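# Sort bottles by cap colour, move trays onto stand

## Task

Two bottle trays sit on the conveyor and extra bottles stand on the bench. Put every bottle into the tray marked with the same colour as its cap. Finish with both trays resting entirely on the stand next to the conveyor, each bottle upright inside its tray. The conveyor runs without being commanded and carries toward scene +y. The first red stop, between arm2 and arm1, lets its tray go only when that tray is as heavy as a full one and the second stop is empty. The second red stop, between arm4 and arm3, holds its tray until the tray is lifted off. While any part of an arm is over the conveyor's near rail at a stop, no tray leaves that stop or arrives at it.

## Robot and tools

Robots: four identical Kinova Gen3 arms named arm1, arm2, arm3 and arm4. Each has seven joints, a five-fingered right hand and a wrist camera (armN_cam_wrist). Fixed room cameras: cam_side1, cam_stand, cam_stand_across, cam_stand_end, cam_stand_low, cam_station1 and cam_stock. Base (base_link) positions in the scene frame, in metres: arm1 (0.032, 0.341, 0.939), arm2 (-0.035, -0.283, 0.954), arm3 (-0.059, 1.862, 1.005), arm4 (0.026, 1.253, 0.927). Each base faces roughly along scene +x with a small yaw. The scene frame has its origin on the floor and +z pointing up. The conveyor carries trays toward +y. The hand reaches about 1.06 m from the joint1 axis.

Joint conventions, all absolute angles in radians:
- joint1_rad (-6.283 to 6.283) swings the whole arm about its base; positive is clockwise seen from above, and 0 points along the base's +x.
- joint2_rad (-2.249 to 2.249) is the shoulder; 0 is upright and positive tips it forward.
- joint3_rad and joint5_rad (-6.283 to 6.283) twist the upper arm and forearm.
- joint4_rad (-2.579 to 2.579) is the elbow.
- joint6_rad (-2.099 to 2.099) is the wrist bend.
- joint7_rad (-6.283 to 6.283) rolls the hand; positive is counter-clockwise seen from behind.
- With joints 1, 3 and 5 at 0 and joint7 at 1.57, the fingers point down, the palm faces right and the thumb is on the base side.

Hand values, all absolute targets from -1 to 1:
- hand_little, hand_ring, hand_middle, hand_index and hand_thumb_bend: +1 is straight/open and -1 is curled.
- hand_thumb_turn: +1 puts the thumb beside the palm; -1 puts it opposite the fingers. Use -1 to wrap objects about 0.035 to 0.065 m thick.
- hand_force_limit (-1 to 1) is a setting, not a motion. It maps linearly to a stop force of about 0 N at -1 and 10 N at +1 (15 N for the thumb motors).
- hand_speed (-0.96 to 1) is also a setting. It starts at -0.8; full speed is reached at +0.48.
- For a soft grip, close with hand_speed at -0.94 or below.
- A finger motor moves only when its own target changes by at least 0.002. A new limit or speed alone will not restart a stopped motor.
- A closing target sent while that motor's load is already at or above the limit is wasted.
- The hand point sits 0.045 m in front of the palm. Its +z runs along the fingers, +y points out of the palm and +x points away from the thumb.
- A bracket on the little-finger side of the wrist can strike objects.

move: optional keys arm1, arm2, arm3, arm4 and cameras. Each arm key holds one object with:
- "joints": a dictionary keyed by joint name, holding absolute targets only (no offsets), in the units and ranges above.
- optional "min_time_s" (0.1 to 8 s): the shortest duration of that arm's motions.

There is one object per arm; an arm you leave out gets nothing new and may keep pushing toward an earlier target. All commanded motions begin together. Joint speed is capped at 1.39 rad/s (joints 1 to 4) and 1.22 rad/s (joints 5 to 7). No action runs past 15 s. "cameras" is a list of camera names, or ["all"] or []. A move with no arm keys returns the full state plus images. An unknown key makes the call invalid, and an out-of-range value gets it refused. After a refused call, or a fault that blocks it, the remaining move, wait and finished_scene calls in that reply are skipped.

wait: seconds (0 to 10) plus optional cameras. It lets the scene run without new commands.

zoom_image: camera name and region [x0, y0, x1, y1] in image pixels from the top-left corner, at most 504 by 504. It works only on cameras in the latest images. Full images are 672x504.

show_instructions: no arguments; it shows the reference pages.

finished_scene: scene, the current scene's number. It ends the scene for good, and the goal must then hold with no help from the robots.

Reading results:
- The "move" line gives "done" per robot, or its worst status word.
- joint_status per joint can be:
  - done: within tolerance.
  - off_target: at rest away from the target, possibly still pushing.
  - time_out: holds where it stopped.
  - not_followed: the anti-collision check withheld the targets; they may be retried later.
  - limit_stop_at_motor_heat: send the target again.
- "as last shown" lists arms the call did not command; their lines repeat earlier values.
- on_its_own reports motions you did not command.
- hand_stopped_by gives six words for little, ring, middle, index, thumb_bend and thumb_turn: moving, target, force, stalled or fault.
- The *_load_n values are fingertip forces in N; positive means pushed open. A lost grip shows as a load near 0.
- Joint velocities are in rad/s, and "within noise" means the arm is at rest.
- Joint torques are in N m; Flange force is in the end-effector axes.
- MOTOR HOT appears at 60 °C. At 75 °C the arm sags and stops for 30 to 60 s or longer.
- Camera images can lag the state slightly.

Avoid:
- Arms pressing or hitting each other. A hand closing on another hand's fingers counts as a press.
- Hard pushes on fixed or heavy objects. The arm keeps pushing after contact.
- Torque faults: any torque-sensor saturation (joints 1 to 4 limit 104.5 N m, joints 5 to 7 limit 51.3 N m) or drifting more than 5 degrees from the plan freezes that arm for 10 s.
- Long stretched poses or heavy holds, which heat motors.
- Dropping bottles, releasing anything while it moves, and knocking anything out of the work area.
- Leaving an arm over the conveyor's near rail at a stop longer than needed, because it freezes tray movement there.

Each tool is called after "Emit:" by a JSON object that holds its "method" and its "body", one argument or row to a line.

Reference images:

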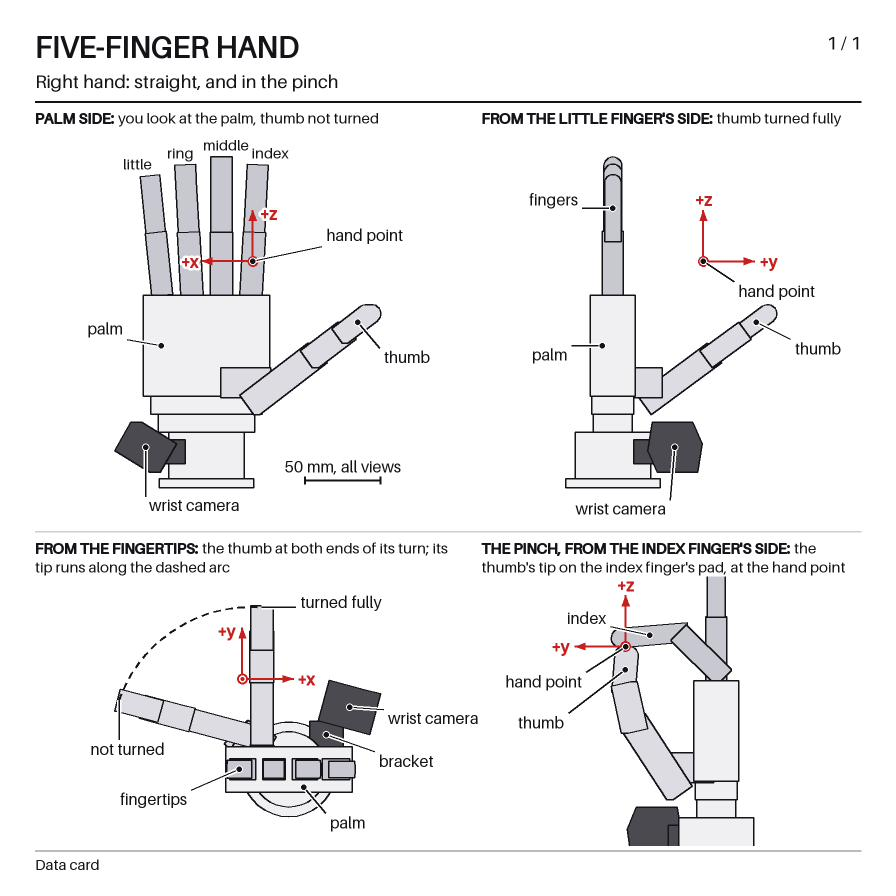

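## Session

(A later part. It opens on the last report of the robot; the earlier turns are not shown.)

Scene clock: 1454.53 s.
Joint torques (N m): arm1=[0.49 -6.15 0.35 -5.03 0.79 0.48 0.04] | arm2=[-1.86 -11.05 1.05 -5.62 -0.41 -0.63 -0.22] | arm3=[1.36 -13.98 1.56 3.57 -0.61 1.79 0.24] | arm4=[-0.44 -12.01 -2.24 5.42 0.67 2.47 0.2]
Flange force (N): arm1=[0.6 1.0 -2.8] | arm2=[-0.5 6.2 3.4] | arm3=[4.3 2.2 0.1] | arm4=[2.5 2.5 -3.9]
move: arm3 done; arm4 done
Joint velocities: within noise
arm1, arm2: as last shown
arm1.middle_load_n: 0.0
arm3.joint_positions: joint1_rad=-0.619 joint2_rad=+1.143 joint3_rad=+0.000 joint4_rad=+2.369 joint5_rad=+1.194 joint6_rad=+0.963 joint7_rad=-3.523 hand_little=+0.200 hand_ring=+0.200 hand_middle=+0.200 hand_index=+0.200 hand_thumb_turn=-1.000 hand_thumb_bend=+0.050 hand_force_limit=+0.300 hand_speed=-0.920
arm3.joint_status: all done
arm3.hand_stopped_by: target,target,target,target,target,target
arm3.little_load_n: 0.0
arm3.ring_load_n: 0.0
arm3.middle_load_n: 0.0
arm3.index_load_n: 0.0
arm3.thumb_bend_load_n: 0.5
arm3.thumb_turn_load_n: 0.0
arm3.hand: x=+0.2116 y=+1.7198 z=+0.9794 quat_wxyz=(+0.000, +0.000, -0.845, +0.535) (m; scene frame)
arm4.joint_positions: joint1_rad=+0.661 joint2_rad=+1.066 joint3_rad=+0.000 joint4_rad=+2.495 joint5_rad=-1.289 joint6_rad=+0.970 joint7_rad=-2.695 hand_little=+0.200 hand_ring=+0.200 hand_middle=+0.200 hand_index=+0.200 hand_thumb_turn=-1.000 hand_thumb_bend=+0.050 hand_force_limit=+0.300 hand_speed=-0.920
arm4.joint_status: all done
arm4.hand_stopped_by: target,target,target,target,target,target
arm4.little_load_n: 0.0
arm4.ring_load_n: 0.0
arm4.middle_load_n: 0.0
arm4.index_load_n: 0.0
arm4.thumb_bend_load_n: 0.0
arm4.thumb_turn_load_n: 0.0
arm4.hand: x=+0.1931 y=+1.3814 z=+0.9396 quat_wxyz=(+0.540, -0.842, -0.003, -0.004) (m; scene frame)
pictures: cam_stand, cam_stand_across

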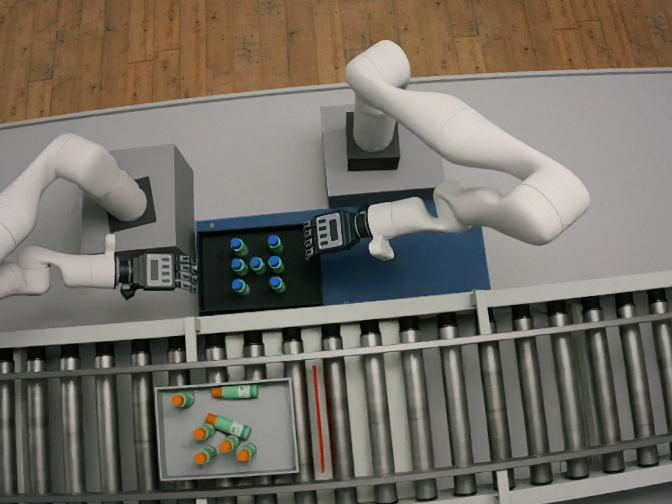

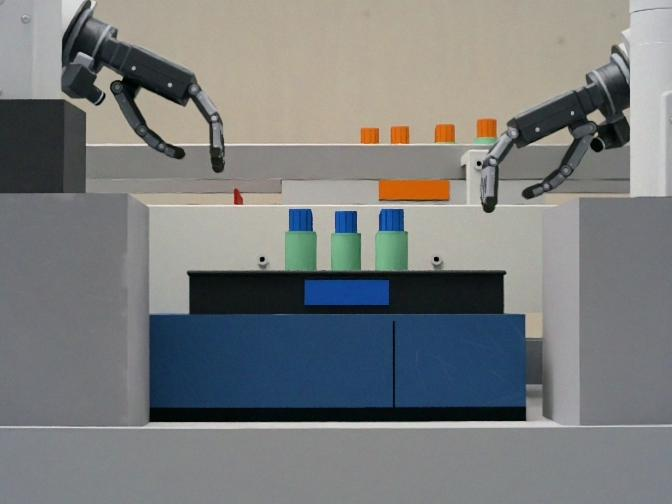

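Emit:
{"method": "zoom_image", "body": {
  "camera": "cam_stand",
  "region": [140, 360, 320, 495]
}}

Emit:
{"method": "move", "body": {
  "arm4": {"joints":{"joint1_rad":0.6592,"joint2_rad":0.895,"joint3_rad":0,"joint4_rad":2.5297,"joint5_rad":-1.206,"joint6_rad":1.0142,"joint7_rad":-2.8494},"min_time_s":2.0},
  "cameras": ["cam_stand_across","cam_stand_end"]
}}

Emit:
{"method": "zoom_image", "body": {
  "camera": "cam_stand_end",
  "region": [90, 70, 260, 180]
}}

Emit:
{"method": "zoom_image", "body": {
  "camera": "cam_stand_across",
  "region": [260, 100, 560, 220]
}}

Scaled by 2.800 from the camera's 672x504 image, which has a finer 960x720 frame.

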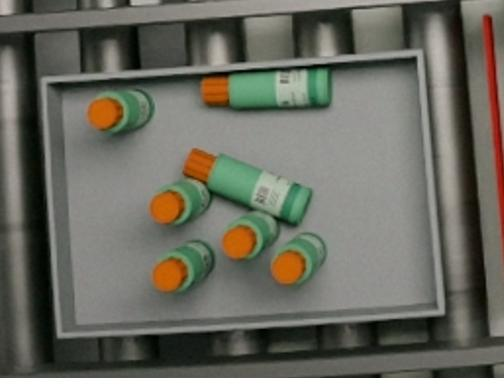

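Scene clock: 1459.93 s.
Joint torques (N m): arm1=[0.46 -6.23 0.34 -5.07 0.75 0.52 0.01] | arm2=[-1.79 -10.99 1.08 -5.71 -0.41 -0.61 -0.24] | arm3=[1.31 -14.04 1.57 3.54 -0.63 1.79 0.21] | arm4=[-0.3 -11.39 -2.1 4.42 0.41 2.55 0.28]
Flange force (N): arm1=[0.5 1.0 -2.3] | arm2=[-0.9 6.2 3.4] | arm3=[4.3 2.3 0.2] | arm4=[2.9 2.0 -3.9]
move: arm4 done
Joint velocities: within noise
arm1, arm2, arm3: as last shown
arm3.joint_positions: joint1_rad=-0.619 joint2_rad=+1.143 joint3_rad=+0.000 joint4_rad=+2.369 joint5_rad=+1.194 joint6_rad=+0.963 joint7_rad=-3.522 hand_little=+0.200 hand_ring=+0.200 hand_middle=+0.200 hand_index=+0.200 hand_thumb_turn=-1.000 hand_thumb_bend=+0.050 hand_force_limit=+0.300 hand_speed=-0.920
arm3.hand: x=+0.2115 y=+1.7198 z=+0.9794 quat_wxyz=(+0.000, +0.000, -0.845, +0.535) (m; scene frame)
arm4.joint_positions: joint1_rad=+0.659 joint2_rad=+0.895 joint3_rad=+0.000 joint4_rad=+2.530 joint5_rad=-1.206 joint6_rad=+1.014 joint7_rad=-2.849 hand_little=+0.200 hand_ring=+0.200 hand_middle=+0.200 hand_index=+0.200 hand_thumb_turn=-1.000 hand_thumb_bend=+0.050 hand_force_limit=+0.300 hand_speed=-0.920
arm4.joint_status: all done
arm4.hand_stopped_by: target,target,target,target,target,target
arm4.little_load_n: 0.0
arm4.ring_load_n: 0.0
arm4.middle_load_n: 0.0
arm4.index_load_n: 0.0
arm4.thumb_bend_load_n: 0.0
arm4.thumb_turn_load_n: 0.0
arm4.hand: x=+0.1931 y=+1.3813 z=+0.9846 quat_wxyz=(+0.540, -0.842, -0.002, -0.004) (m; scene frame)
pictures: cam_stand_across, cam_stand_end

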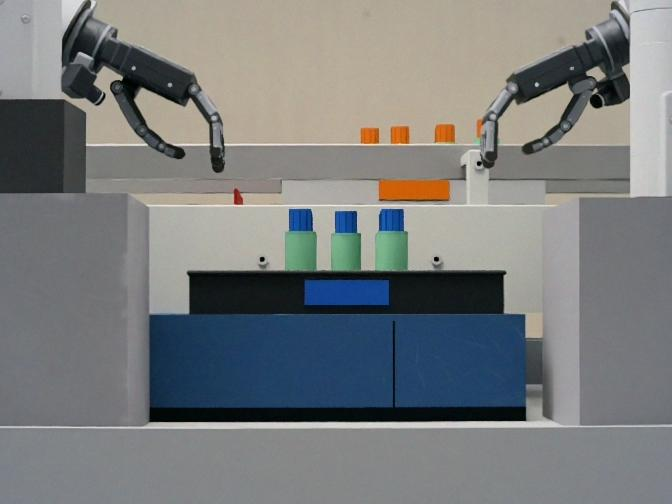

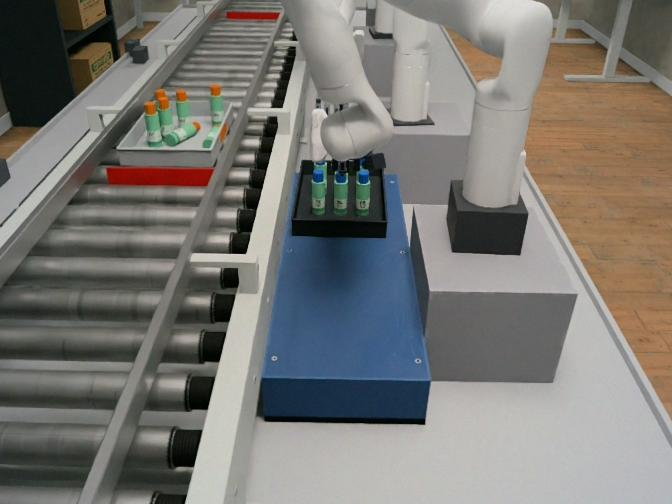

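Scaled by 2.965 from the camera's 672x504 image, which has a finer 960x720 frame.

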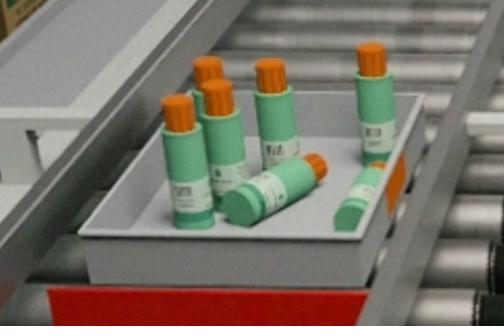

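Scaled by 1.680 from the camera's 672x504 image, which has a finer 960x720 frame.

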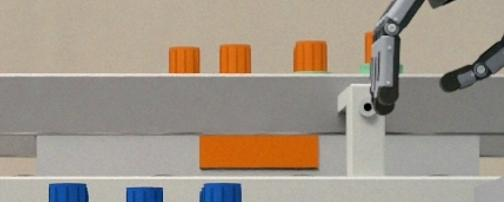

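Emit:
{"method": "move", "body": {
  "arm3": {"joints":{"joint1_rad":-0.3955,"joint2_rad":0.82,"joint3_rad":0,"joint4_rad":2.2272,"joint5_rad":1.1961,"joint6_rad":1.1588,"joint7_rad":-3.0707,"hand_little":-0.9,"hand_ring":-0.9,"hand_middle":0.32,"hand_index":0.22,"hand_thumb_bend":0.43,"hand_force_limit":0.2,"hand_speed":-0.7},"min_time_s":3.0},
  "cameras": ["cam_stand"]
}}

Emit:
{"method": "move", "body": {
  "arm3": {"joints":{"joint1_rad":-0.2153,"joint2_rad":0.86,"joint3_rad":0,"joint4_rad":1.6768,"joint5_rad":1.2126,"joint6_rad":1.2681,"joint7_rad":-2.6192},"min_time_s":3.0}
}}

Emit:
{"method": "move", "body": {
  "arm3": {"joints":{"joint1_rad":0.2458,"joint2_rad":1.0925,"joint3_rad":0,"joint4_rad":0.903,"joint5_rad":0.9779,"joint6_rad":1.0834,"joint7_rad":-1.7356},"min_time_s":3.5},
  "cameras": ["cam_stand","cam_stand_across","arm3_cam_wrist"]
}}

Scene clock: 1628.70 s.
Joint torques (N m): arm1=[0.47 -6.23 0.38 -5.14 0.8 0.46 0.08] | arm2=[-1.8 -11 1.08 -5.69 -0.4 -0.6 -0.23] | arm3=[1.35 -14.76 1.27 -0.64 0.3 1.91 0.26] | arm4=[-0.43 -11.2 -2.08 4.42 0.38 2.56 0.17]
Flange force (N): arm1=[0.7 1.4 -2.5] | arm2=[-0.8 6.2 3.4] | arm3=[3.0 3.4 -1.3] | arm4=[2.4 1.8 -4.3]
move: arm3 done
Joint velocities: within noise
arm1, arm2, arm4: as last shown
arm3.joint_positions: joint1_rad=-0.396 joint2_rad=+0.820 joint3_rad=+0.000 joint4_rad=+2.227 joint5_rad=+1.196 joint6_rad=+1.159 joint7_rad=-3.071 hand_little=-0.900 hand_ring=-0.900 hand_middle=+0.320 hand_index=+0.220 hand_thumb_turn=-1.000 hand_thumb_bend=+0.430 hand_force_limit=+0.200 hand_speed=-0.700
arm3.joint_status: all done
arm3.hand_stopped_by: target,target,target,target,target,target
arm3.little_load_n: 0.0
arm3.ring_load_n: 0.0
arm3.middle_load_n: 0.0
arm3.index_load_n: 0.0
arm3.thumb_bend_load_n: 0.0
arm3.thumb_turn_load_n: 0.0
arm3.hand: x=+0.3020 y=+1.6876 z=+1.0705 quat_wxyz=(-0.010, -0.007, -0.847, +0.531) (m; scene frame)
arm4.ring_load_n: -0.5
arm4.hand: x=+0.1931 y=+1.3813 z=+0.9846 quat_wxyz=(+0.540, -0.842, -0.003, -0.004) (m; scene frame)
pictures: cam_stand

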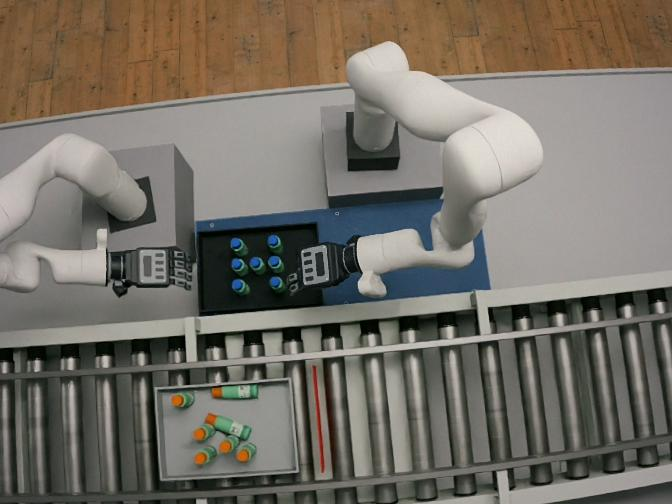

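Scene clock: 1632.10 s.
Joint torques (N m): arm1=[0.53 -6.23 0.36 -5.08 0.77 0.46 0.02] | arm2=[-1.76 -11.04 1.09 -5.58 -0.35 -0.59 -0.26] | arm3=[1.24 -19.64 1.38 -4.96 1.35 1.45 0.22] | arm4=[-0.34 -11.2 -2.12 4.42 0.41 2.56 0.27]
Flange force (N): arm1=[0.5 1.2 -2.6] | arm2=[-0.5 6.1 3.6] | arm3=[2.0 2.8 -1.8] | arm4=[2.9 1.4 -4.4]
move: arm3 done
Joint velocities: within noise
arm1, arm2, arm4: as last shown
arm3.joint_positions: joint1_rad=-0.215 joint2_rad=+0.860 joint3_rad=+0.000 joint4_rad=+1.677 joint5_rad=+1.213 joint6_rad=+1.268 joint7_rad=-2.619 hand_little=-0.900 hand_ring=-0.900 hand_middle=+0.320 hand_index=+0.220 hand_thumb_turn=-1.000 hand_thumb_bend=+0.430 hand_force_limit=+0.200 hand_speed=-0.700
arm3.joint_status: all done
arm3.hand_stopped_by: target,target,target,target,target,target
arm3.little_load_n: 0.0
arm3.ring_load_n: 0.0
arm3.middle_load_n: 0.0
arm3.index_load_n: 0.0
arm3.thumb_bend_load_n: 0.0
arm3.thumb_turn_load_n: 0.0
arm3.hand: x=+0.4855 y=+1.6552 z=+1.1134 quat_wxyz=(-0.042, -0.027, -0.848, +0.527) (m; scene frame)
arm4.ring_load_n: 0.0
arm4.middle_load_n: -0.5
pictures: none

Scene clock: 1636.00 s.
Joint torques (N m): arm1=[0.45 -6.27 0.36 -5.05 0.76 0.49 0.02] | arm2=[-1.73 -11 1.16 -5.6 -0.43 -0.61 -0.23] | arm3=[1.1 -25.71 1.32 -8.39 1.72 -0.1 0.23] | arm4=[-0.3 -11.19 -2.05 4.37 0.36 2.6 0.25]
Flange force (N): arm1=[0.4 1.0 -2.3] | arm2=[-0.6 5.8 3.4] | arm3=[0.2 3.2 -1.5] | arm4=[2.8 1.3 -4.2]
move: arm3 done
Joint velocities: within noise
arm1, arm2, arm4: as last shown
arm3.joint_positions: joint1_rad=+0.246 joint2_rad=+1.092 joint3_rad=+0.000 joint4_rad=+0.903 joint5_rad=+0.978 joint6_rad=+1.083 joint7_rad=-1.736 hand_little=-0.900 hand_ring=-0.900 hand_middle=+0.320 hand_index=+0.220 hand_thumb_turn=-1.000 hand_thumb_bend=+0.430 hand_force_limit=+0.200 hand_speed=-0.700
arm3.joint_status: all done
arm3.hand_stopped_by: target,target,target,target,target,target
arm3.little_load_n: 0.0
arm3.ring_load_n: 0.0
arm3.middle_load_n: 0.0
arm3.index_load_n: 0.0
arm3.thumb_bend_load_n: 0.0
arm3.thumb_turn_load_n: 0.0
arm3.hand: x=+0.5955 y=+1.4368 z=+1.0983 quat_wxyz=(+0.000, +0.000, -0.908, +0.420) (m; scene frame)
pictures: arm3_cam_wrist, cam_stand, cam_stand_across
camera_calibration:
arm3_cam_wrist: T_world_to_cam=[[-0.229682, 0.664277, -0.711324, -0.0362708], [0.813244, 0.532499, 0.234688, -1.51457], [0.534678, -0.524577, -0.662525, 1.27677], [0, 0, 0, 1]] pos_world=[0.540721, 1.50036, 1.17554]

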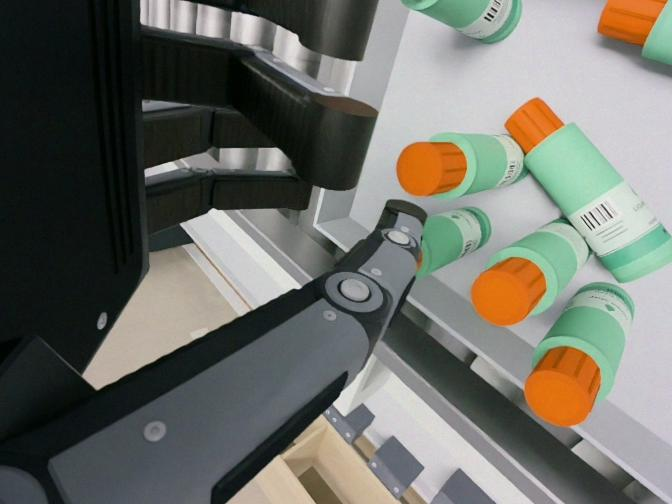

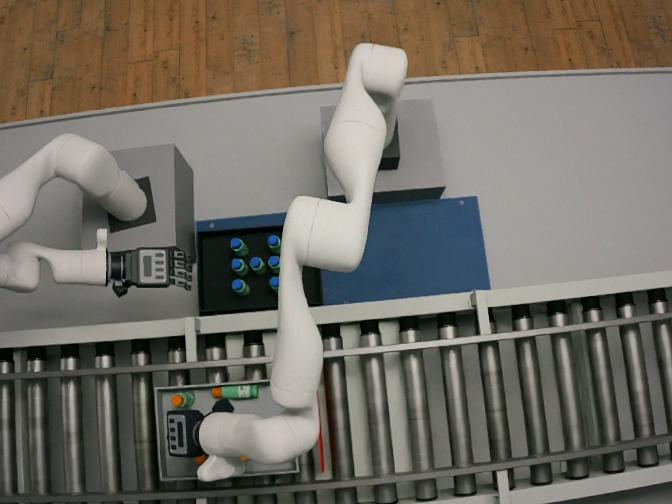

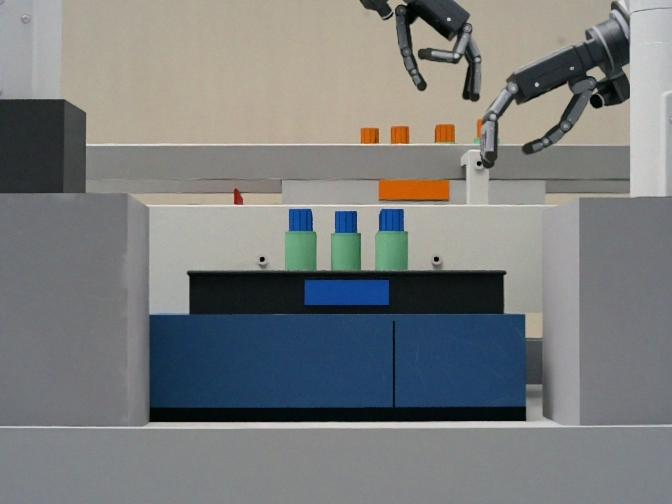

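Emit:
{"method": "move", "body": {
  "arm3": {"joints":{"joint1_rad":0.2509,"joint2_rad":1.1568,"joint3_rad":0,"joint4_rad":0.9409,"joint5_rad":1.0279,"joint6_rad":1.0245,"joint7_rad":-1.8314},"min_time_s":2.0},
  "cameras": ["cam_stand","cam_stand_across","arm3_cam_wrist"]
}}

Emit:
{"method": "zoom_image", "body": {
  "camera": "cam_stand_across",
  "region": [340, 60, 520, 180]
}}

Scene clock: 1655.33 s.
Joint torques (N m): arm1=[0.47 -6.19 0.35 -5.11 0.78 0.53 0.04] | arm2=[-1.74 -11 1.07 -5.63 -0.41 -0.6 -0.22] | arm3=[1.14 -25.91 1.38 -8.01 1.62 0.12 0.23] | arm4=[-0.4 -11.23 -2.16 4.36 0.38 2.59 0.25]
Flange force (N): arm1=[0.7 1.1 -2.3] | arm2=[-0.6 5.9 3.3] | arm3=[0.5 3.3 -1.5] | arm4=[2.5 1.6 -4.4]
move: arm3 done
Joint velocities: within noise
arm1, arm2, arm4: as last shown
arm2.middle_load_n: -0.5
arm2.index_load_n: 0.5
arm3.joint_positions: joint1_rad=+0.251 joint2_rad=+1.157 joint3_rad=+0.000 joint4_rad=+0.941 joint5_rad=+1.028 joint6_rad=+1.025 joint7_rad=-1.831 hand_little=-0.900 hand_ring=-0.900 hand_middle=+0.320 hand_index=+0.220 hand_thumb_turn=-1.000 hand_thumb_bend=+0.430 hand_force_limit=+0.200 hand_speed=-0.700
arm3.joint_status: all done
arm3.hand_stopped_by: target,target,target,target,target,target
arm3.little_load_n: 0.0
arm3.ring_load_n: 0.0
arm3.middle_load_n: 0.0
arm3.index_load_n: 0.0
arm3.thumb_bend_load_n: 0.0
arm3.thumb_turn_load_n: 0.0
arm3.hand: x=+0.5915 y=+1.4348 z=+1.0454 quat_wxyz=(+0.000, +0.000, -0.908, +0.420) (m; scene frame)
arm4.middle_load_n: 0.0
pictures: arm3_cam_wrist, cam_stand, cam_stand_across
camera_calibration:
arm3_cam_wrist: T_world_to_cam=[[-0.230071, 0.664265, -0.71121, -0.073391], [0.813143, 0.532728, 0.234518, -1.49793], [0.534664, -0.52436, -0.662707, 1.2427], [0, 0, 0, 1]] pos_world=[0.536723, 1.49836, 1.12264]

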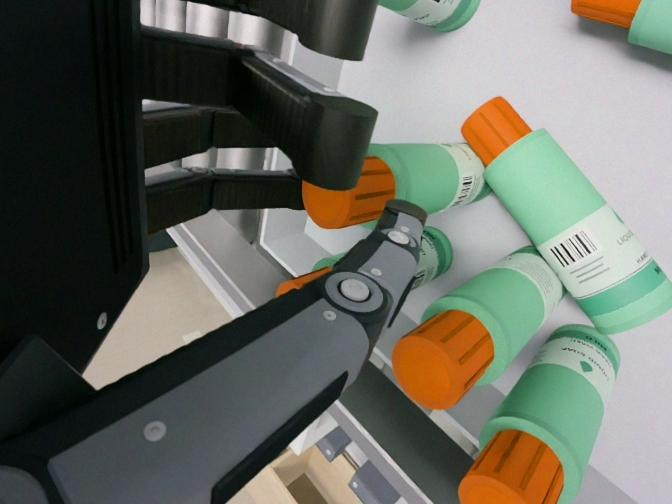

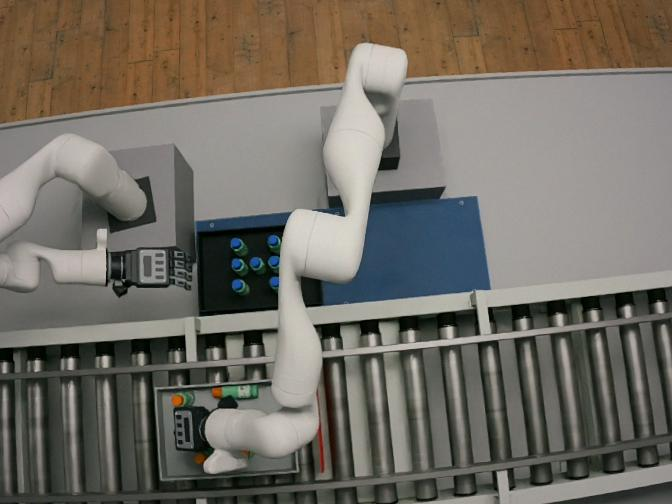

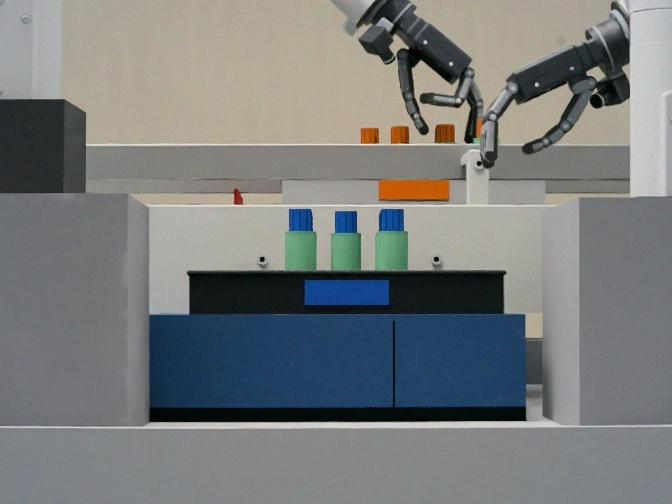

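Scaled by 2.800 from the camera's 672x504 image, which has a finer 960x720 frame.

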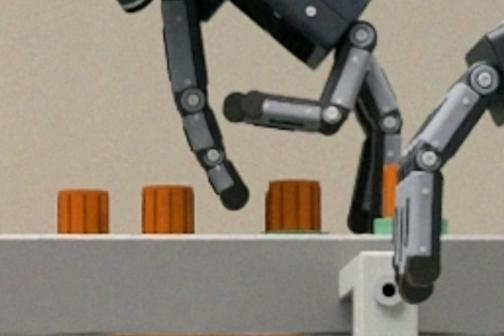

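Emit:
{"method": "move", "body": {
  "arm3": {"joints":{"hand_thumb_bend":0.32,"hand_index":0.1,"hand_middle":0.14,"hand_force_limit":-0.6,"hand_speed":-0.94}},
  "cameras": ["cam_stand_across","arm3_cam_wrist"]
}}

Emit:
{"method": "zoom_image", "body": {
  "camera": "cam_stand_across",
  "region": [340, 60, 520, 180]
}}

Scene clock: 1662.87 s.
Joint torques (N m): arm1=[0.41 -6.15 0.36 -5.15 0.75 0.5 0.04] | arm2=[-1.73 -10.99 1.09 -5.71 -0.37 -0.59 -0.21] | arm3=[1.12 -25.87 1.4 -8.07 1.62 0.11 0.23] | arm4=[-0.29 -11.19 -2.18 4.42 0.39 2.65 0.23]
Flange force (N): arm1=[0.9 1.0 -2.3] | arm2=[-0.9 6.0 3.4] | arm3=[0.9 3.3 -1.6] | arm4=[2.7 1.5 -4.3]
move: arm3 done
Joint velocities: within noise
arm1.joint_positions: joint1_rad=-1.469 joint2_rad=+0.091 joint3_rad=+0.000 joint4_rad=+2.366 joint5_rad=+0.834 joint6_rad=+0.886 joint7_rad=-2.187 hand_little=-0.900 hand_ring=-0.900 hand_middle=+0.320 hand_index=+0.228 hand_thumb_turn=-1.000 hand_thumb_bend=+0.430 hand_force_limit=+0.200 hand_speed=-0.900
arm1.joint_status: not commanded
arm1.hand_stopped_by: target,target,target,target,target,target
arm1.little_load_n: 0.0
arm1.ring_load_n: 0.0
arm1.middle_load_n: 0.0
arm1.index_load_n: 0.0
arm1.thumb_bend_load_n: 0.0
arm1.thumb_turn_load_n: 0.5
arm1.hand: x=+0.1914 y=+0.6093 z=+1.1002 quat_wxyz=(-0.211, +0.675, -0.675, +0.210) (m; scene frame)
arm2.joint_positions: joint1_rad=+1.152 joint2_rad=+0.279 joint3_rad=+0.000 joint4_rad=+2.205 joint5_rad=+2.148 joint6_rad=-0.704 joint7_rad=-1.104 hand_little=-0.900 hand_ring=-0.900 hand_middle=+0.320 hand_index=+0.200 hand_thumb_turn=-1.000 hand_thumb_bend=+0.430 hand_force_limit=+0.200 hand_speed=-0.900
arm2.joint_status: not commanded
arm2.hand_stopped_by: target,target,target,target,target,target
arm2.little_load_n: 0.0
arm2.ring_load_n: 0.0
arm2.middle_load_n: 0.0
arm2.index_load_n: 0.0
arm2.thumb_bend_load_n: 0.0
arm2.thumb_turn_load_n: 0.0
arm2.hand: x=+0.1786 y=-0.5492 z=+1.1000 quat_wxyz=(-0.206, +0.677, -0.673, +0.217) (m; scene frame)
arm3.joint_positions: joint1_rad=+0.251 joint2_rad=+1.157 joint3_rad=+0.000 joint4_rad=+0.941 joint5_rad=+1.028 joint6_rad=+1.025 joint7_rad=-1.831 hand_little=-0.900 hand_ring=-0.900 hand_middle=+0.140 hand_index=+0.100 hand_thumb_turn=-1.000 hand_thumb_bend=+0.320 hand_force_limit=-0.600 hand_speed=-0.940
arm3.joint_status: all done
arm3.hand_stopped_by: target,target,target,target,target,target
arm3.little_load_n: 0.0
arm3.ring_load_n: 0.0
arm3.middle_load_n: 0.0
arm3.index_load_n: 0.0
arm3.thumb_bend_load_n: 0.0
arm3.thumb_turn_load_n: 0.0
arm3.hand: x=+0.5914 y=+1.4348 z=+1.0453 quat_wxyz=(+0.000, +0.000, -0.908, +0.420) (m; scene frame)
arm4: as last shown
arm4.ring_load_n: -0.5
pictures: arm3_cam_wrist, cam_stand_across
camera_calibration:
arm3_cam_wrist: T_world_to_cam=[[-0.230083, 0.664277, -0.711195, -0.0734908], [0.813187, 0.532685, 0.234464, -1.49781], [0.534592, -0.524388, -0.662743, 1.24275], [0, 0, 0, 1]] pos_world=[0.536723, 1.49836, 1.12254]

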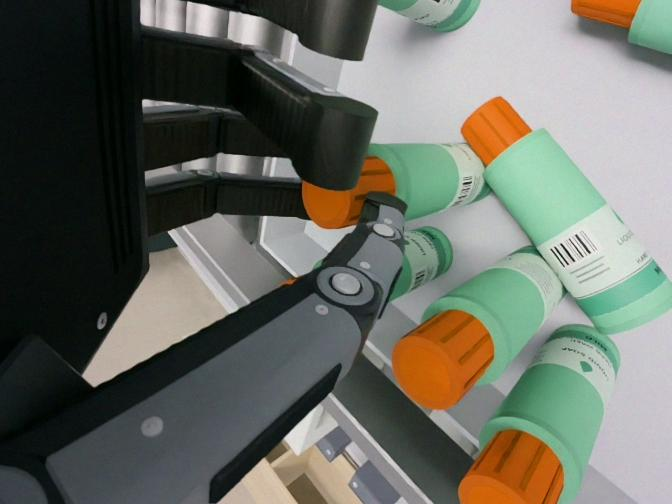

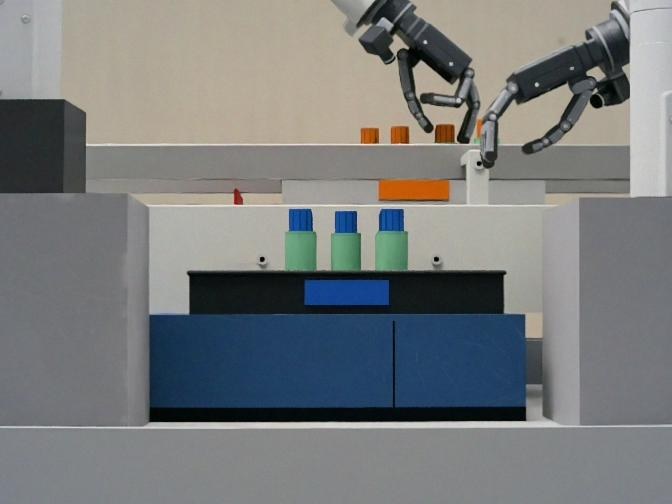

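Scaled by 2.800 from the camera's 672x504 image, which has a finer 960x720 frame.

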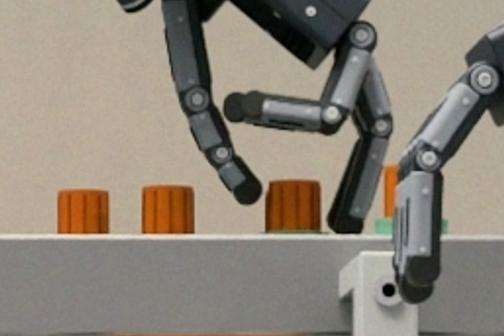

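Emit:
{"method": "move", "body": {
  "arm3": {"joints":{"hand_thumb_bend":0.2,"hand_index":-0.15,"hand_middle":-0.1,"hand_force_limit":-0.55,"hand_speed":-0.95}},
  "cameras": ["cam_stand_across","arm3_cam_wrist"]
}}

Emit:
{"method": "zoom_image", "body": {
  "camera": "cam_stand_across",
  "region": [340, 60, 520, 180]
}}

Scene clock: 1666.67 s.
Joint torques (N m): arm1=[0.49 -6.19 0.44 -5.06 0.78 0.47 0] | arm2=[-1.81 -10.98 1.04 -5.64 -0.37 -0.61 -0.24] | arm3=[0.84 -24.98 0.91 -7.6 1.26 -0.04 0.24] | arm4=[-0.36 -11.25 -2.16 4.48 0.37 2.64 0.22]
Flange force (N): arm1=[0.6 1.1 -2.9] | arm2=[-0.7 6.1 3.3] | arm3=[0.8 2.2 -2.0] | arm4=[2.7 1.9 -4.3]
move: arm3 off_target
Joint velocities: within noise
arm1, arm2, arm4: as last shown
arm1.thumb_turn_load_n: 0.0
arm3.joint_positions: joint1_rad=+0.251 joint2_rad=+1.157 joint3_rad=+0.000 joint4_rad=+0.941 joint5_rad=+1.028 joint6_rad=+1.025 joint7_rad=-1.831 hand_little=-0.900 hand_ring=-0.900 hand_middle=+0.056 hand_index=-0.026 hand_thumb_turn=-1.000 hand_thumb_bend=+0.262 hand_force_limit=-0.550 hand_speed=-0.950
arm3.joint_status: hand_middle off_target (ended at +0.056, target -0.100); hand_index off_target (ended at -0.026, target -0.150); hand_thumb_bend off_target (ended at +0.262, target +0.200); the others done
arm3.hand_stopped_by: target,target,force,force,force,target
arm3.little_load_n: 0.0
arm3.ring_load_n: 0.0
arm3.middle_load_n: 2.5
arm3.index_load_n: 2.5
arm3.thumb_bend_load_n: 4.0
arm3.thumb_turn_load_n: -0.5
arm3.hand: x=+0.5914 y=+1.4348 z=+1.0454 quat_wxyz=(+0.000, +0.000, -0.908, +0.420) (m; scene frame)
arm4.ring_load_n: 0.0
pictures: arm3_cam_wrist, cam_stand_across
camera_calibration:
arm3_cam_wrist: T_world_to_cam=[[-0.23016, 0.664169, -0.711271, -0.0732024], [0.813183, 0.532749, 0.234331, -1.49775], [0.534565, -0.52446, -0.662709, 1.24284], [0, 0, 0, 1]] pos_world=[0.536723, 1.49836, 1.12254]

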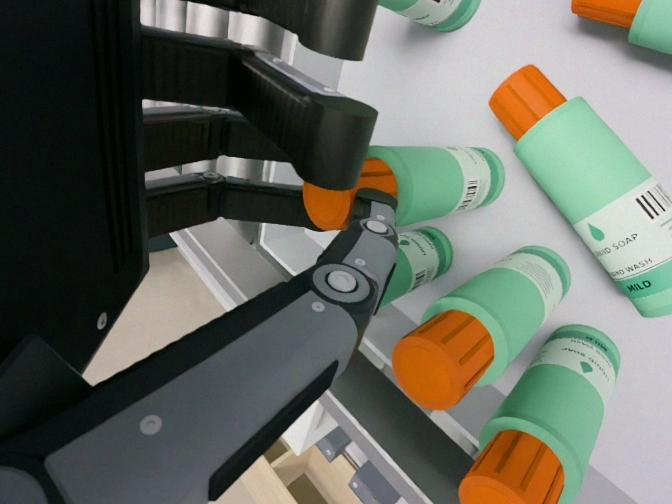

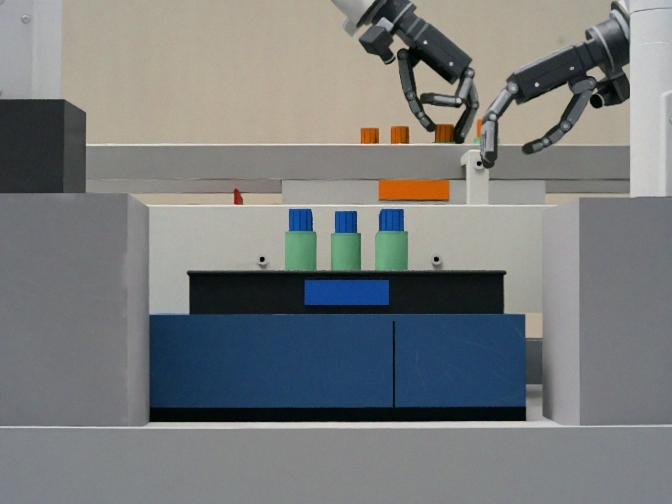

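Scaled by 2.800 from the camera's 672x504 image, which has a finer 960x720 frame.

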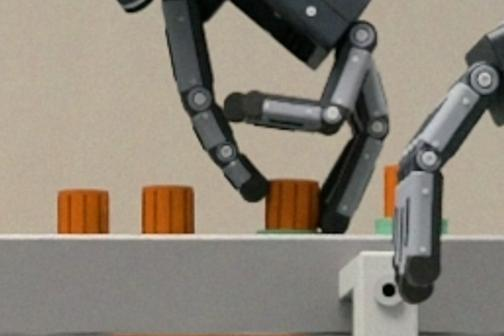

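Emit:
{"method": "move", "body": {
  "arm3": {"joints":{"hand_thumb_bend":0.1,"hand_index":-0.25,"hand_middle":-0.2,"hand_force_limit":-0.15,"hand_speed":-0.95}},
  "cameras": ["cam_stand_across","cam_stand_end"]
}}

Emit:
{"method": "zoom_image", "body": {
  "camera": "cam_stand_end",
  "region": [90, 60, 310, 180]
}}

Scene clock: 1671.27 s.
Joint torques (N m): arm1=[0.53 -6.27 0.41 -5.05 0.76 0.52 0.01] | arm2=[-1.76 -10.98 1.11 -5.71 -0.43 -0.61 -0.24] | arm3=[0.6 -24.1 0.45 -7.19 0.96 -0.16 0.21] | arm4=[-0.39 -11.25 -2.21 4.41 0.38 2.63 0.26]
Flange force (N): arm1=[0.4 1.2 -2.4] | arm2=[-0.9 6.1 3.3] | arm3=[0.9 1.0 -2.6] | arm4=[2.6 1.8 -4.5]
move: arm3 off_target
Joint velocities: within noise
arm1, arm2, arm4: as last shown
arm3.joint_positions: joint1_rad=+0.251 joint2_rad=+1.157 joint3_rad=+0.000 joint4_rad=+0.941 joint5_rad=+1.028 joint6_rad=+1.025 joint7_rad=-1.831 hand_little=-0.900 hand_ring=-0.900 hand_middle=+0.039 hand_index=-0.039 hand_thumb_turn=-1.000 hand_thumb_bend=+0.259 hand_force_limit=-0.150 hand_speed=-0.950
arm3.joint_status: hand_middle off_target (ended at +0.039, target -0.200); hand_index off_target (ended at -0.039, target -0.250); hand_thumb_bend off_target (ended at +0.259, target +0.100); the others done
arm3.hand_stopped_by: target,target,force,force,force,target
arm3.little_load_n: 0.0
arm3.ring_load_n: 0.0
arm3.middle_load_n: 4.0
arm3.index_load_n: 4.5
arm3.thumb_bend_load_n: 6.5
arm3.thumb_turn_load_n: -0.5
arm3.hand: x=+0.5914 y=+1.4348 z=+1.0453 quat_wxyz=(+0.000, +0.000, -0.908, +0.420) (m; scene frame)
pictures: cam_stand_across, cam_stand_end

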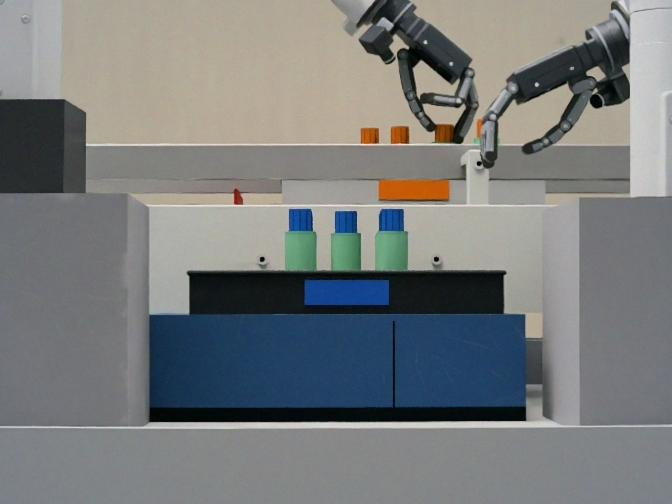

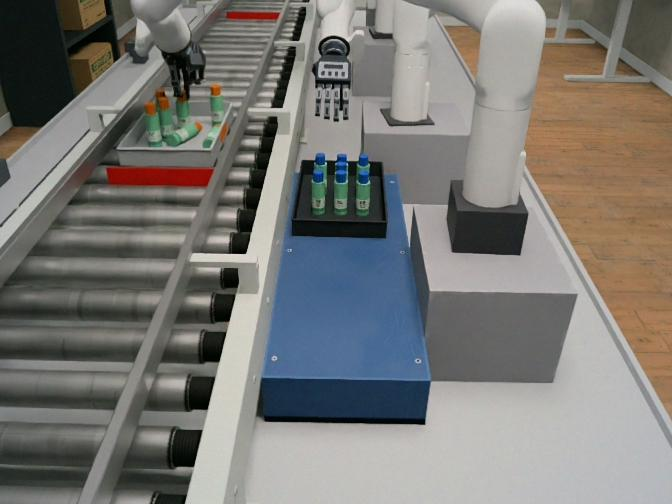

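Scaled by 2.291 from the camera's 672x504 image, which has a finer 960x720 frame.

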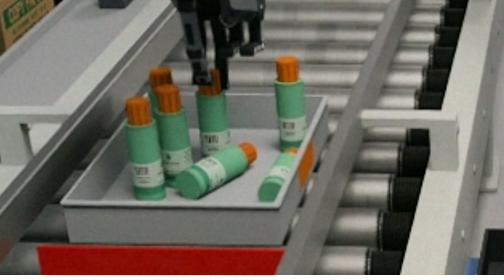

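Emit:
{"method": "move", "body": {
  "arm3": {"joints":{"joint1_rad":0.2494,"joint2_rad":1.0101,"joint3_rad":0,"joint4_rad":0.8665,"joint5_rad":0.9309,"joint6_rad":1.1494,"joint7_rad":-1.6254},"min_time_s":2.5},
  "cameras": ["cam_stand_across","cam_stand_end","arm3_cam_wrist"]
}}

Emit:
{"method": "zoom_image", "body": {
  "camera": "cam_stand_across",
  "region": [340, 0, 520, 180]
}}

Scene clock: 1687.50 s.
Joint torques (N m): arm1=[0.43 -6.23 0.36 -5.11 0.77 0.46 0.04] | arm2=[-1.78 -10.95 1.12 -5.61 -0.37 -0.66 -0.26] | arm3=[1.11 -25.91 1.41 -9.12 1.95 -0.32 0.18] | arm4=[-0.32 -11.2 -2.1 4.41 0.35 2.6 0.2]
Flange force (N): arm1=[0.6 1.1 -2.4] | arm2=[-0.8 6.1 3.6] | arm3=[0.1 3.8 -1.0] | arm4=[2.6 1.6 -4.3]
move: arm3 done
Joint velocities: within noise
arm1, arm2: as last shown
arm1.ring_load_n: 0.5
arm3.joint_positions: joint1_rad=+0.249 joint2_rad=+1.010 joint3_rad=+0.000 joint4_rad=+0.866 joint5_rad=+0.931 joint6_rad=+1.149 joint7_rad=-1.625 hand_little=-0.900 hand_ring=-0.900 hand_middle=+0.039 hand_index=-0.039 hand_thumb_turn=-1.000 hand_thumb_bend=+0.259 hand_force_limit=-0.150 hand_speed=-0.950
arm3.joint_status: all done
arm3.hand_stopped_by: target,target,force,force,force,target
arm3.little_load_n: 0.0
arm3.ring_load_n: 0.0
arm3.middle_load_n: 0.5
arm3.index_load_n: 4.0
arm3.thumb_bend_load_n: 3.5
arm3.thumb_turn_load_n: -1.0
arm3.hand: x=+0.5910 y=+1.4353 z=+1.1633 quat_wxyz=(+0.000, +0.000, -0.907, +0.420) (m; scene frame)
arm4.joint_positions: joint1_rad=+0.659 joint2_rad=+0.895 joint3_rad=+0.000 joint4_rad=+2.530 joint5_rad=-1.206 joint6_rad=+1.014 joint7_rad=-2.849 hand_little=+0.200 hand_ring=+0.200 hand_middle=+0.200 hand_index=+0.200 hand_thumb_turn=-1.000 hand_thumb_bend=+0.050 hand_force_limit=+0.300 hand_speed=-0.920
arm4.joint_status: not commanded
arm4.hand_stopped_by: target,target,target,target,target,target
arm4.little_load_n: 0.0
arm4.ring_load_n: 0.0
arm4.middle_load_n: 0.0
arm4.index_load_n: 0.0
arm4.thumb_bend_load_n: 0.0
arm4.thumb_turn_load_n: 0.0
arm4.hand: x=+0.1931 y=+1.3813 z=+0.9846 quat_wxyz=(+0.540, -0.842, -0.003, -0.004) (m; scene frame)
pictures: arm3_cam_wrist, cam_stand_across, cam_stand_end
camera_calibration:
arm3_cam_wrist: T_world_to_cam=[[-0.229755, 0.664229, -0.711345, 0.0100647], [0.813223, 0.532559, 0.234624, -1.52536], [0.534678, -0.524576, -0.662525, 1.32145], [0, 0, 0, 1]] pos_world=[0.536221, 1.49886, 1.24054]

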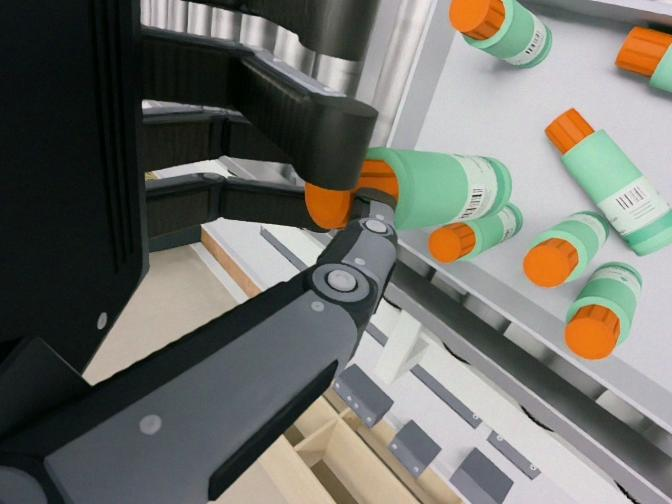

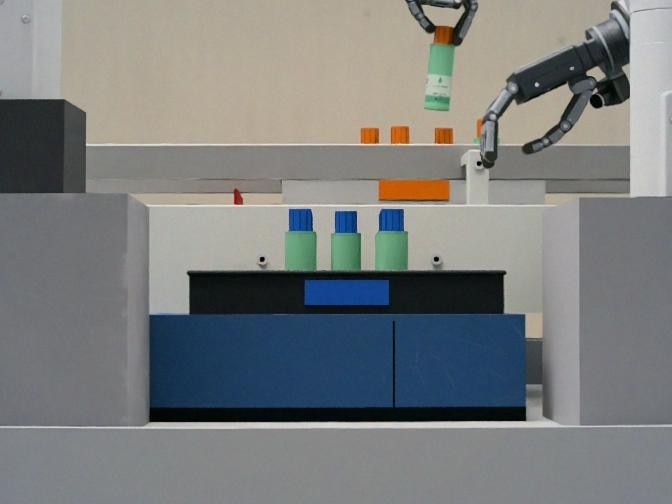

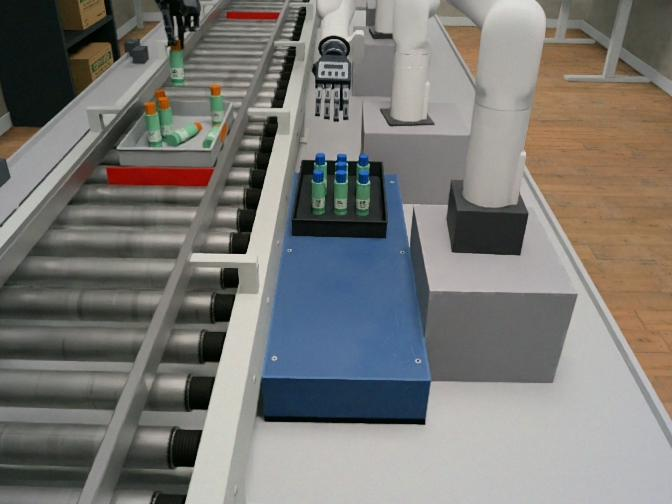

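Scaled by 2.800 from the camera's 672x504 image, which has a finer 960x720 frame.

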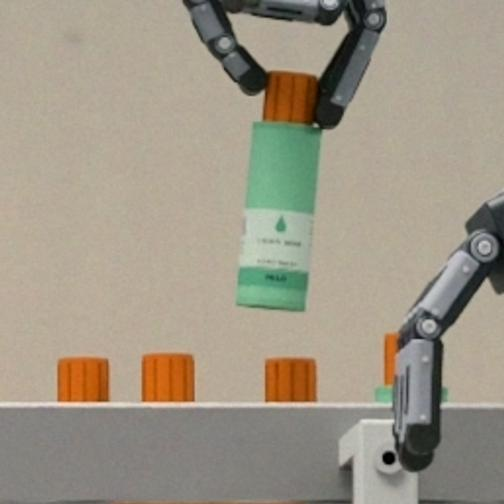

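Emit:
{"method": "move", "body": {
  "arm3": {"joints":{"joint1_rad":-0.0051,"joint2_rad":1.127,"joint3_rad":0,"joint4_rad":0.6122,"joint5_rad":0.8734,"joint6_rad":1.5047,"joint7_rad":-1.7352},"min_time_s":3.0},
  "cameras": ["cam_stand_across","arm3_cam_wrist","cam_stand_end","cam_stand"]
}}

Emit:
{"method": "zoom_image", "body": {
  "camera": "cam_stand",
  "region": [140, 360, 320, 495]
}}

Emit:
{"method": "zoom_image", "body": {
  "camera": "cam_stand_end",
  "region": [90, 20, 310, 180]
}}

Scene clock: 1694.90 s.
Joint torques (N m): arm1=[0.51 -6.2 0.37 -5.13 0.75 0.47 0.04] | arm2=[-1.78 -10.98 1.16 -5.68 -0.41 -0.61 -0.25] | arm3=[1.12 -26.52 1.65 -8.65 2.1 -0.07 0.2] | arm4=[-0.4 -11.28 -2.15 4.41 0.38 2.59 0.19]
Flange force (N): arm1=[0.7 1.3 -2.5] | arm2=[-0.9 6.1 3.5] | arm3=[0.8 3.3 -1.0] | arm4=[2.4 2.0 -4.2]
move: arm3 done
Joint velocities: within noise
arm1, arm2, arm4: as last shown
arm1.ring_load_n: 0.0
arm3.joint_positions: joint1_rad=-0.005 joint2_rad=+1.127 joint3_rad=+0.000 joint4_rad=+0.612 joint5_rad=+0.873 joint6_rad=+1.505 joint7_rad=-1.735 hand_little=-0.900 hand_ring=-0.900 hand_middle=+0.039 hand_index=-0.039 hand_thumb_turn=-1.000 hand_thumb_bend=+0.259 hand_force_limit=-0.150 hand_speed=-0.950
arm3.joint_status: all done
arm3.hand_stopped_by: target,target,force,force,force,target
arm3.little_load_n: 0.0
arm3.ring_load_n: 0.0
arm3.middle_load_n: 1.0
arm3.index_load_n: 4.5
arm3.thumb_bend_load_n: 3.5
arm3.thumb_turn_load_n: -1.5
arm3.hand: x=+0.6386 y=+1.5947 z=+1.1631 quat_wxyz=(+0.022, -0.046, -0.906, +0.419) (m; scene frame)
pictures: arm3_cam_wrist, cam_stand, cam_stand_across, cam_stand_end
camera_calibration:
arm3_cam_wrist: T_world_to_cam=[[-0.162719, 0.683916, -0.711183, -0.159454], [0.862546, 0.448595, 0.234045, -1.54584], [0.4791, -0.575345, -0.662904, 1.49637], [0, 0, 0, 1]] pos_world=[0.590503, 1.66344, 1.24034]

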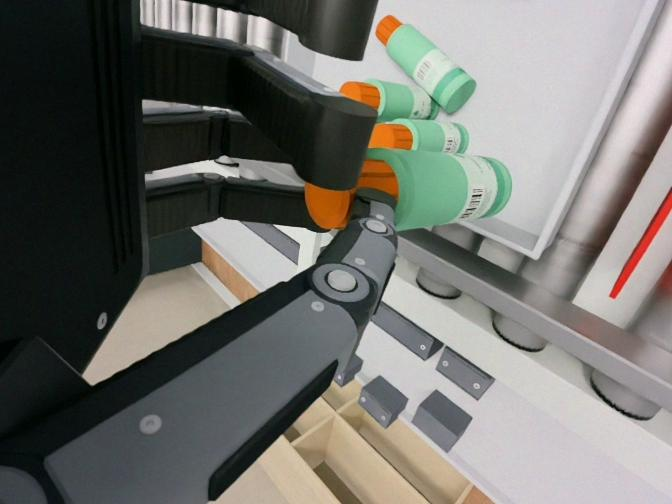

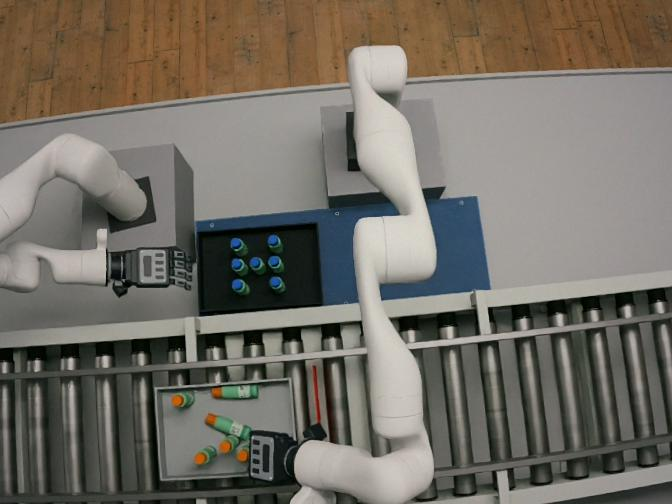

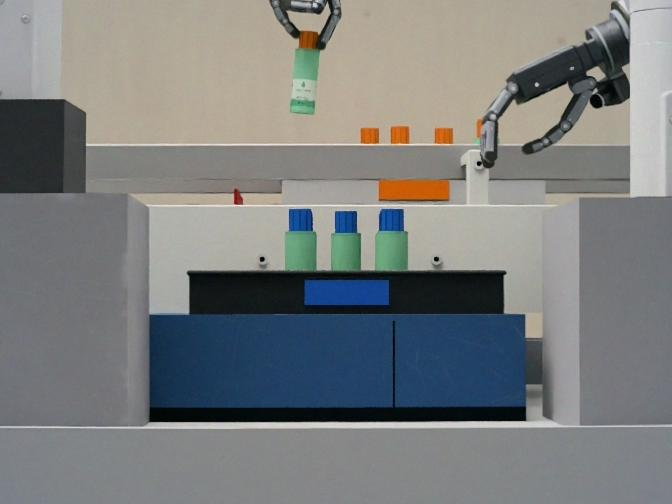

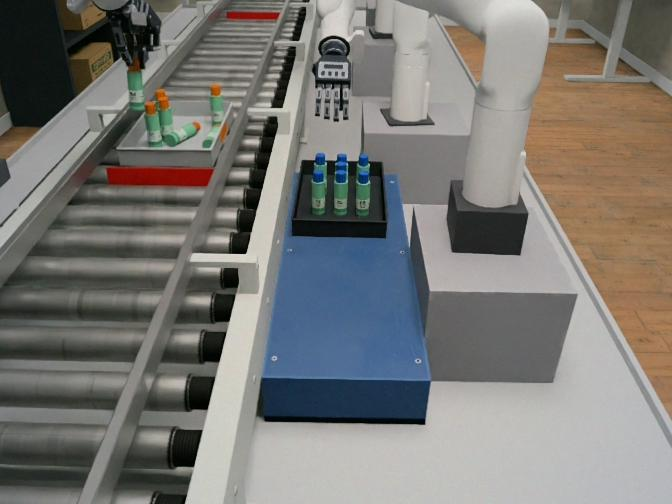

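Scaled by 2.800 from the camera's 672x504 image, which has a finer 960x720 frame.

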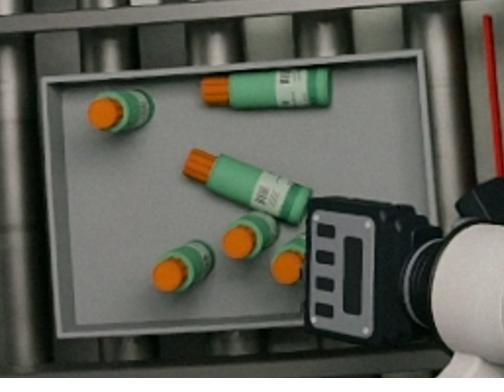

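Scaled by 2.291 from the camera's 672x504 image, which has a finer 960x720 frame.

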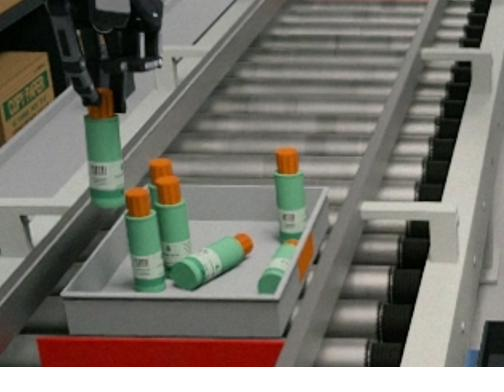

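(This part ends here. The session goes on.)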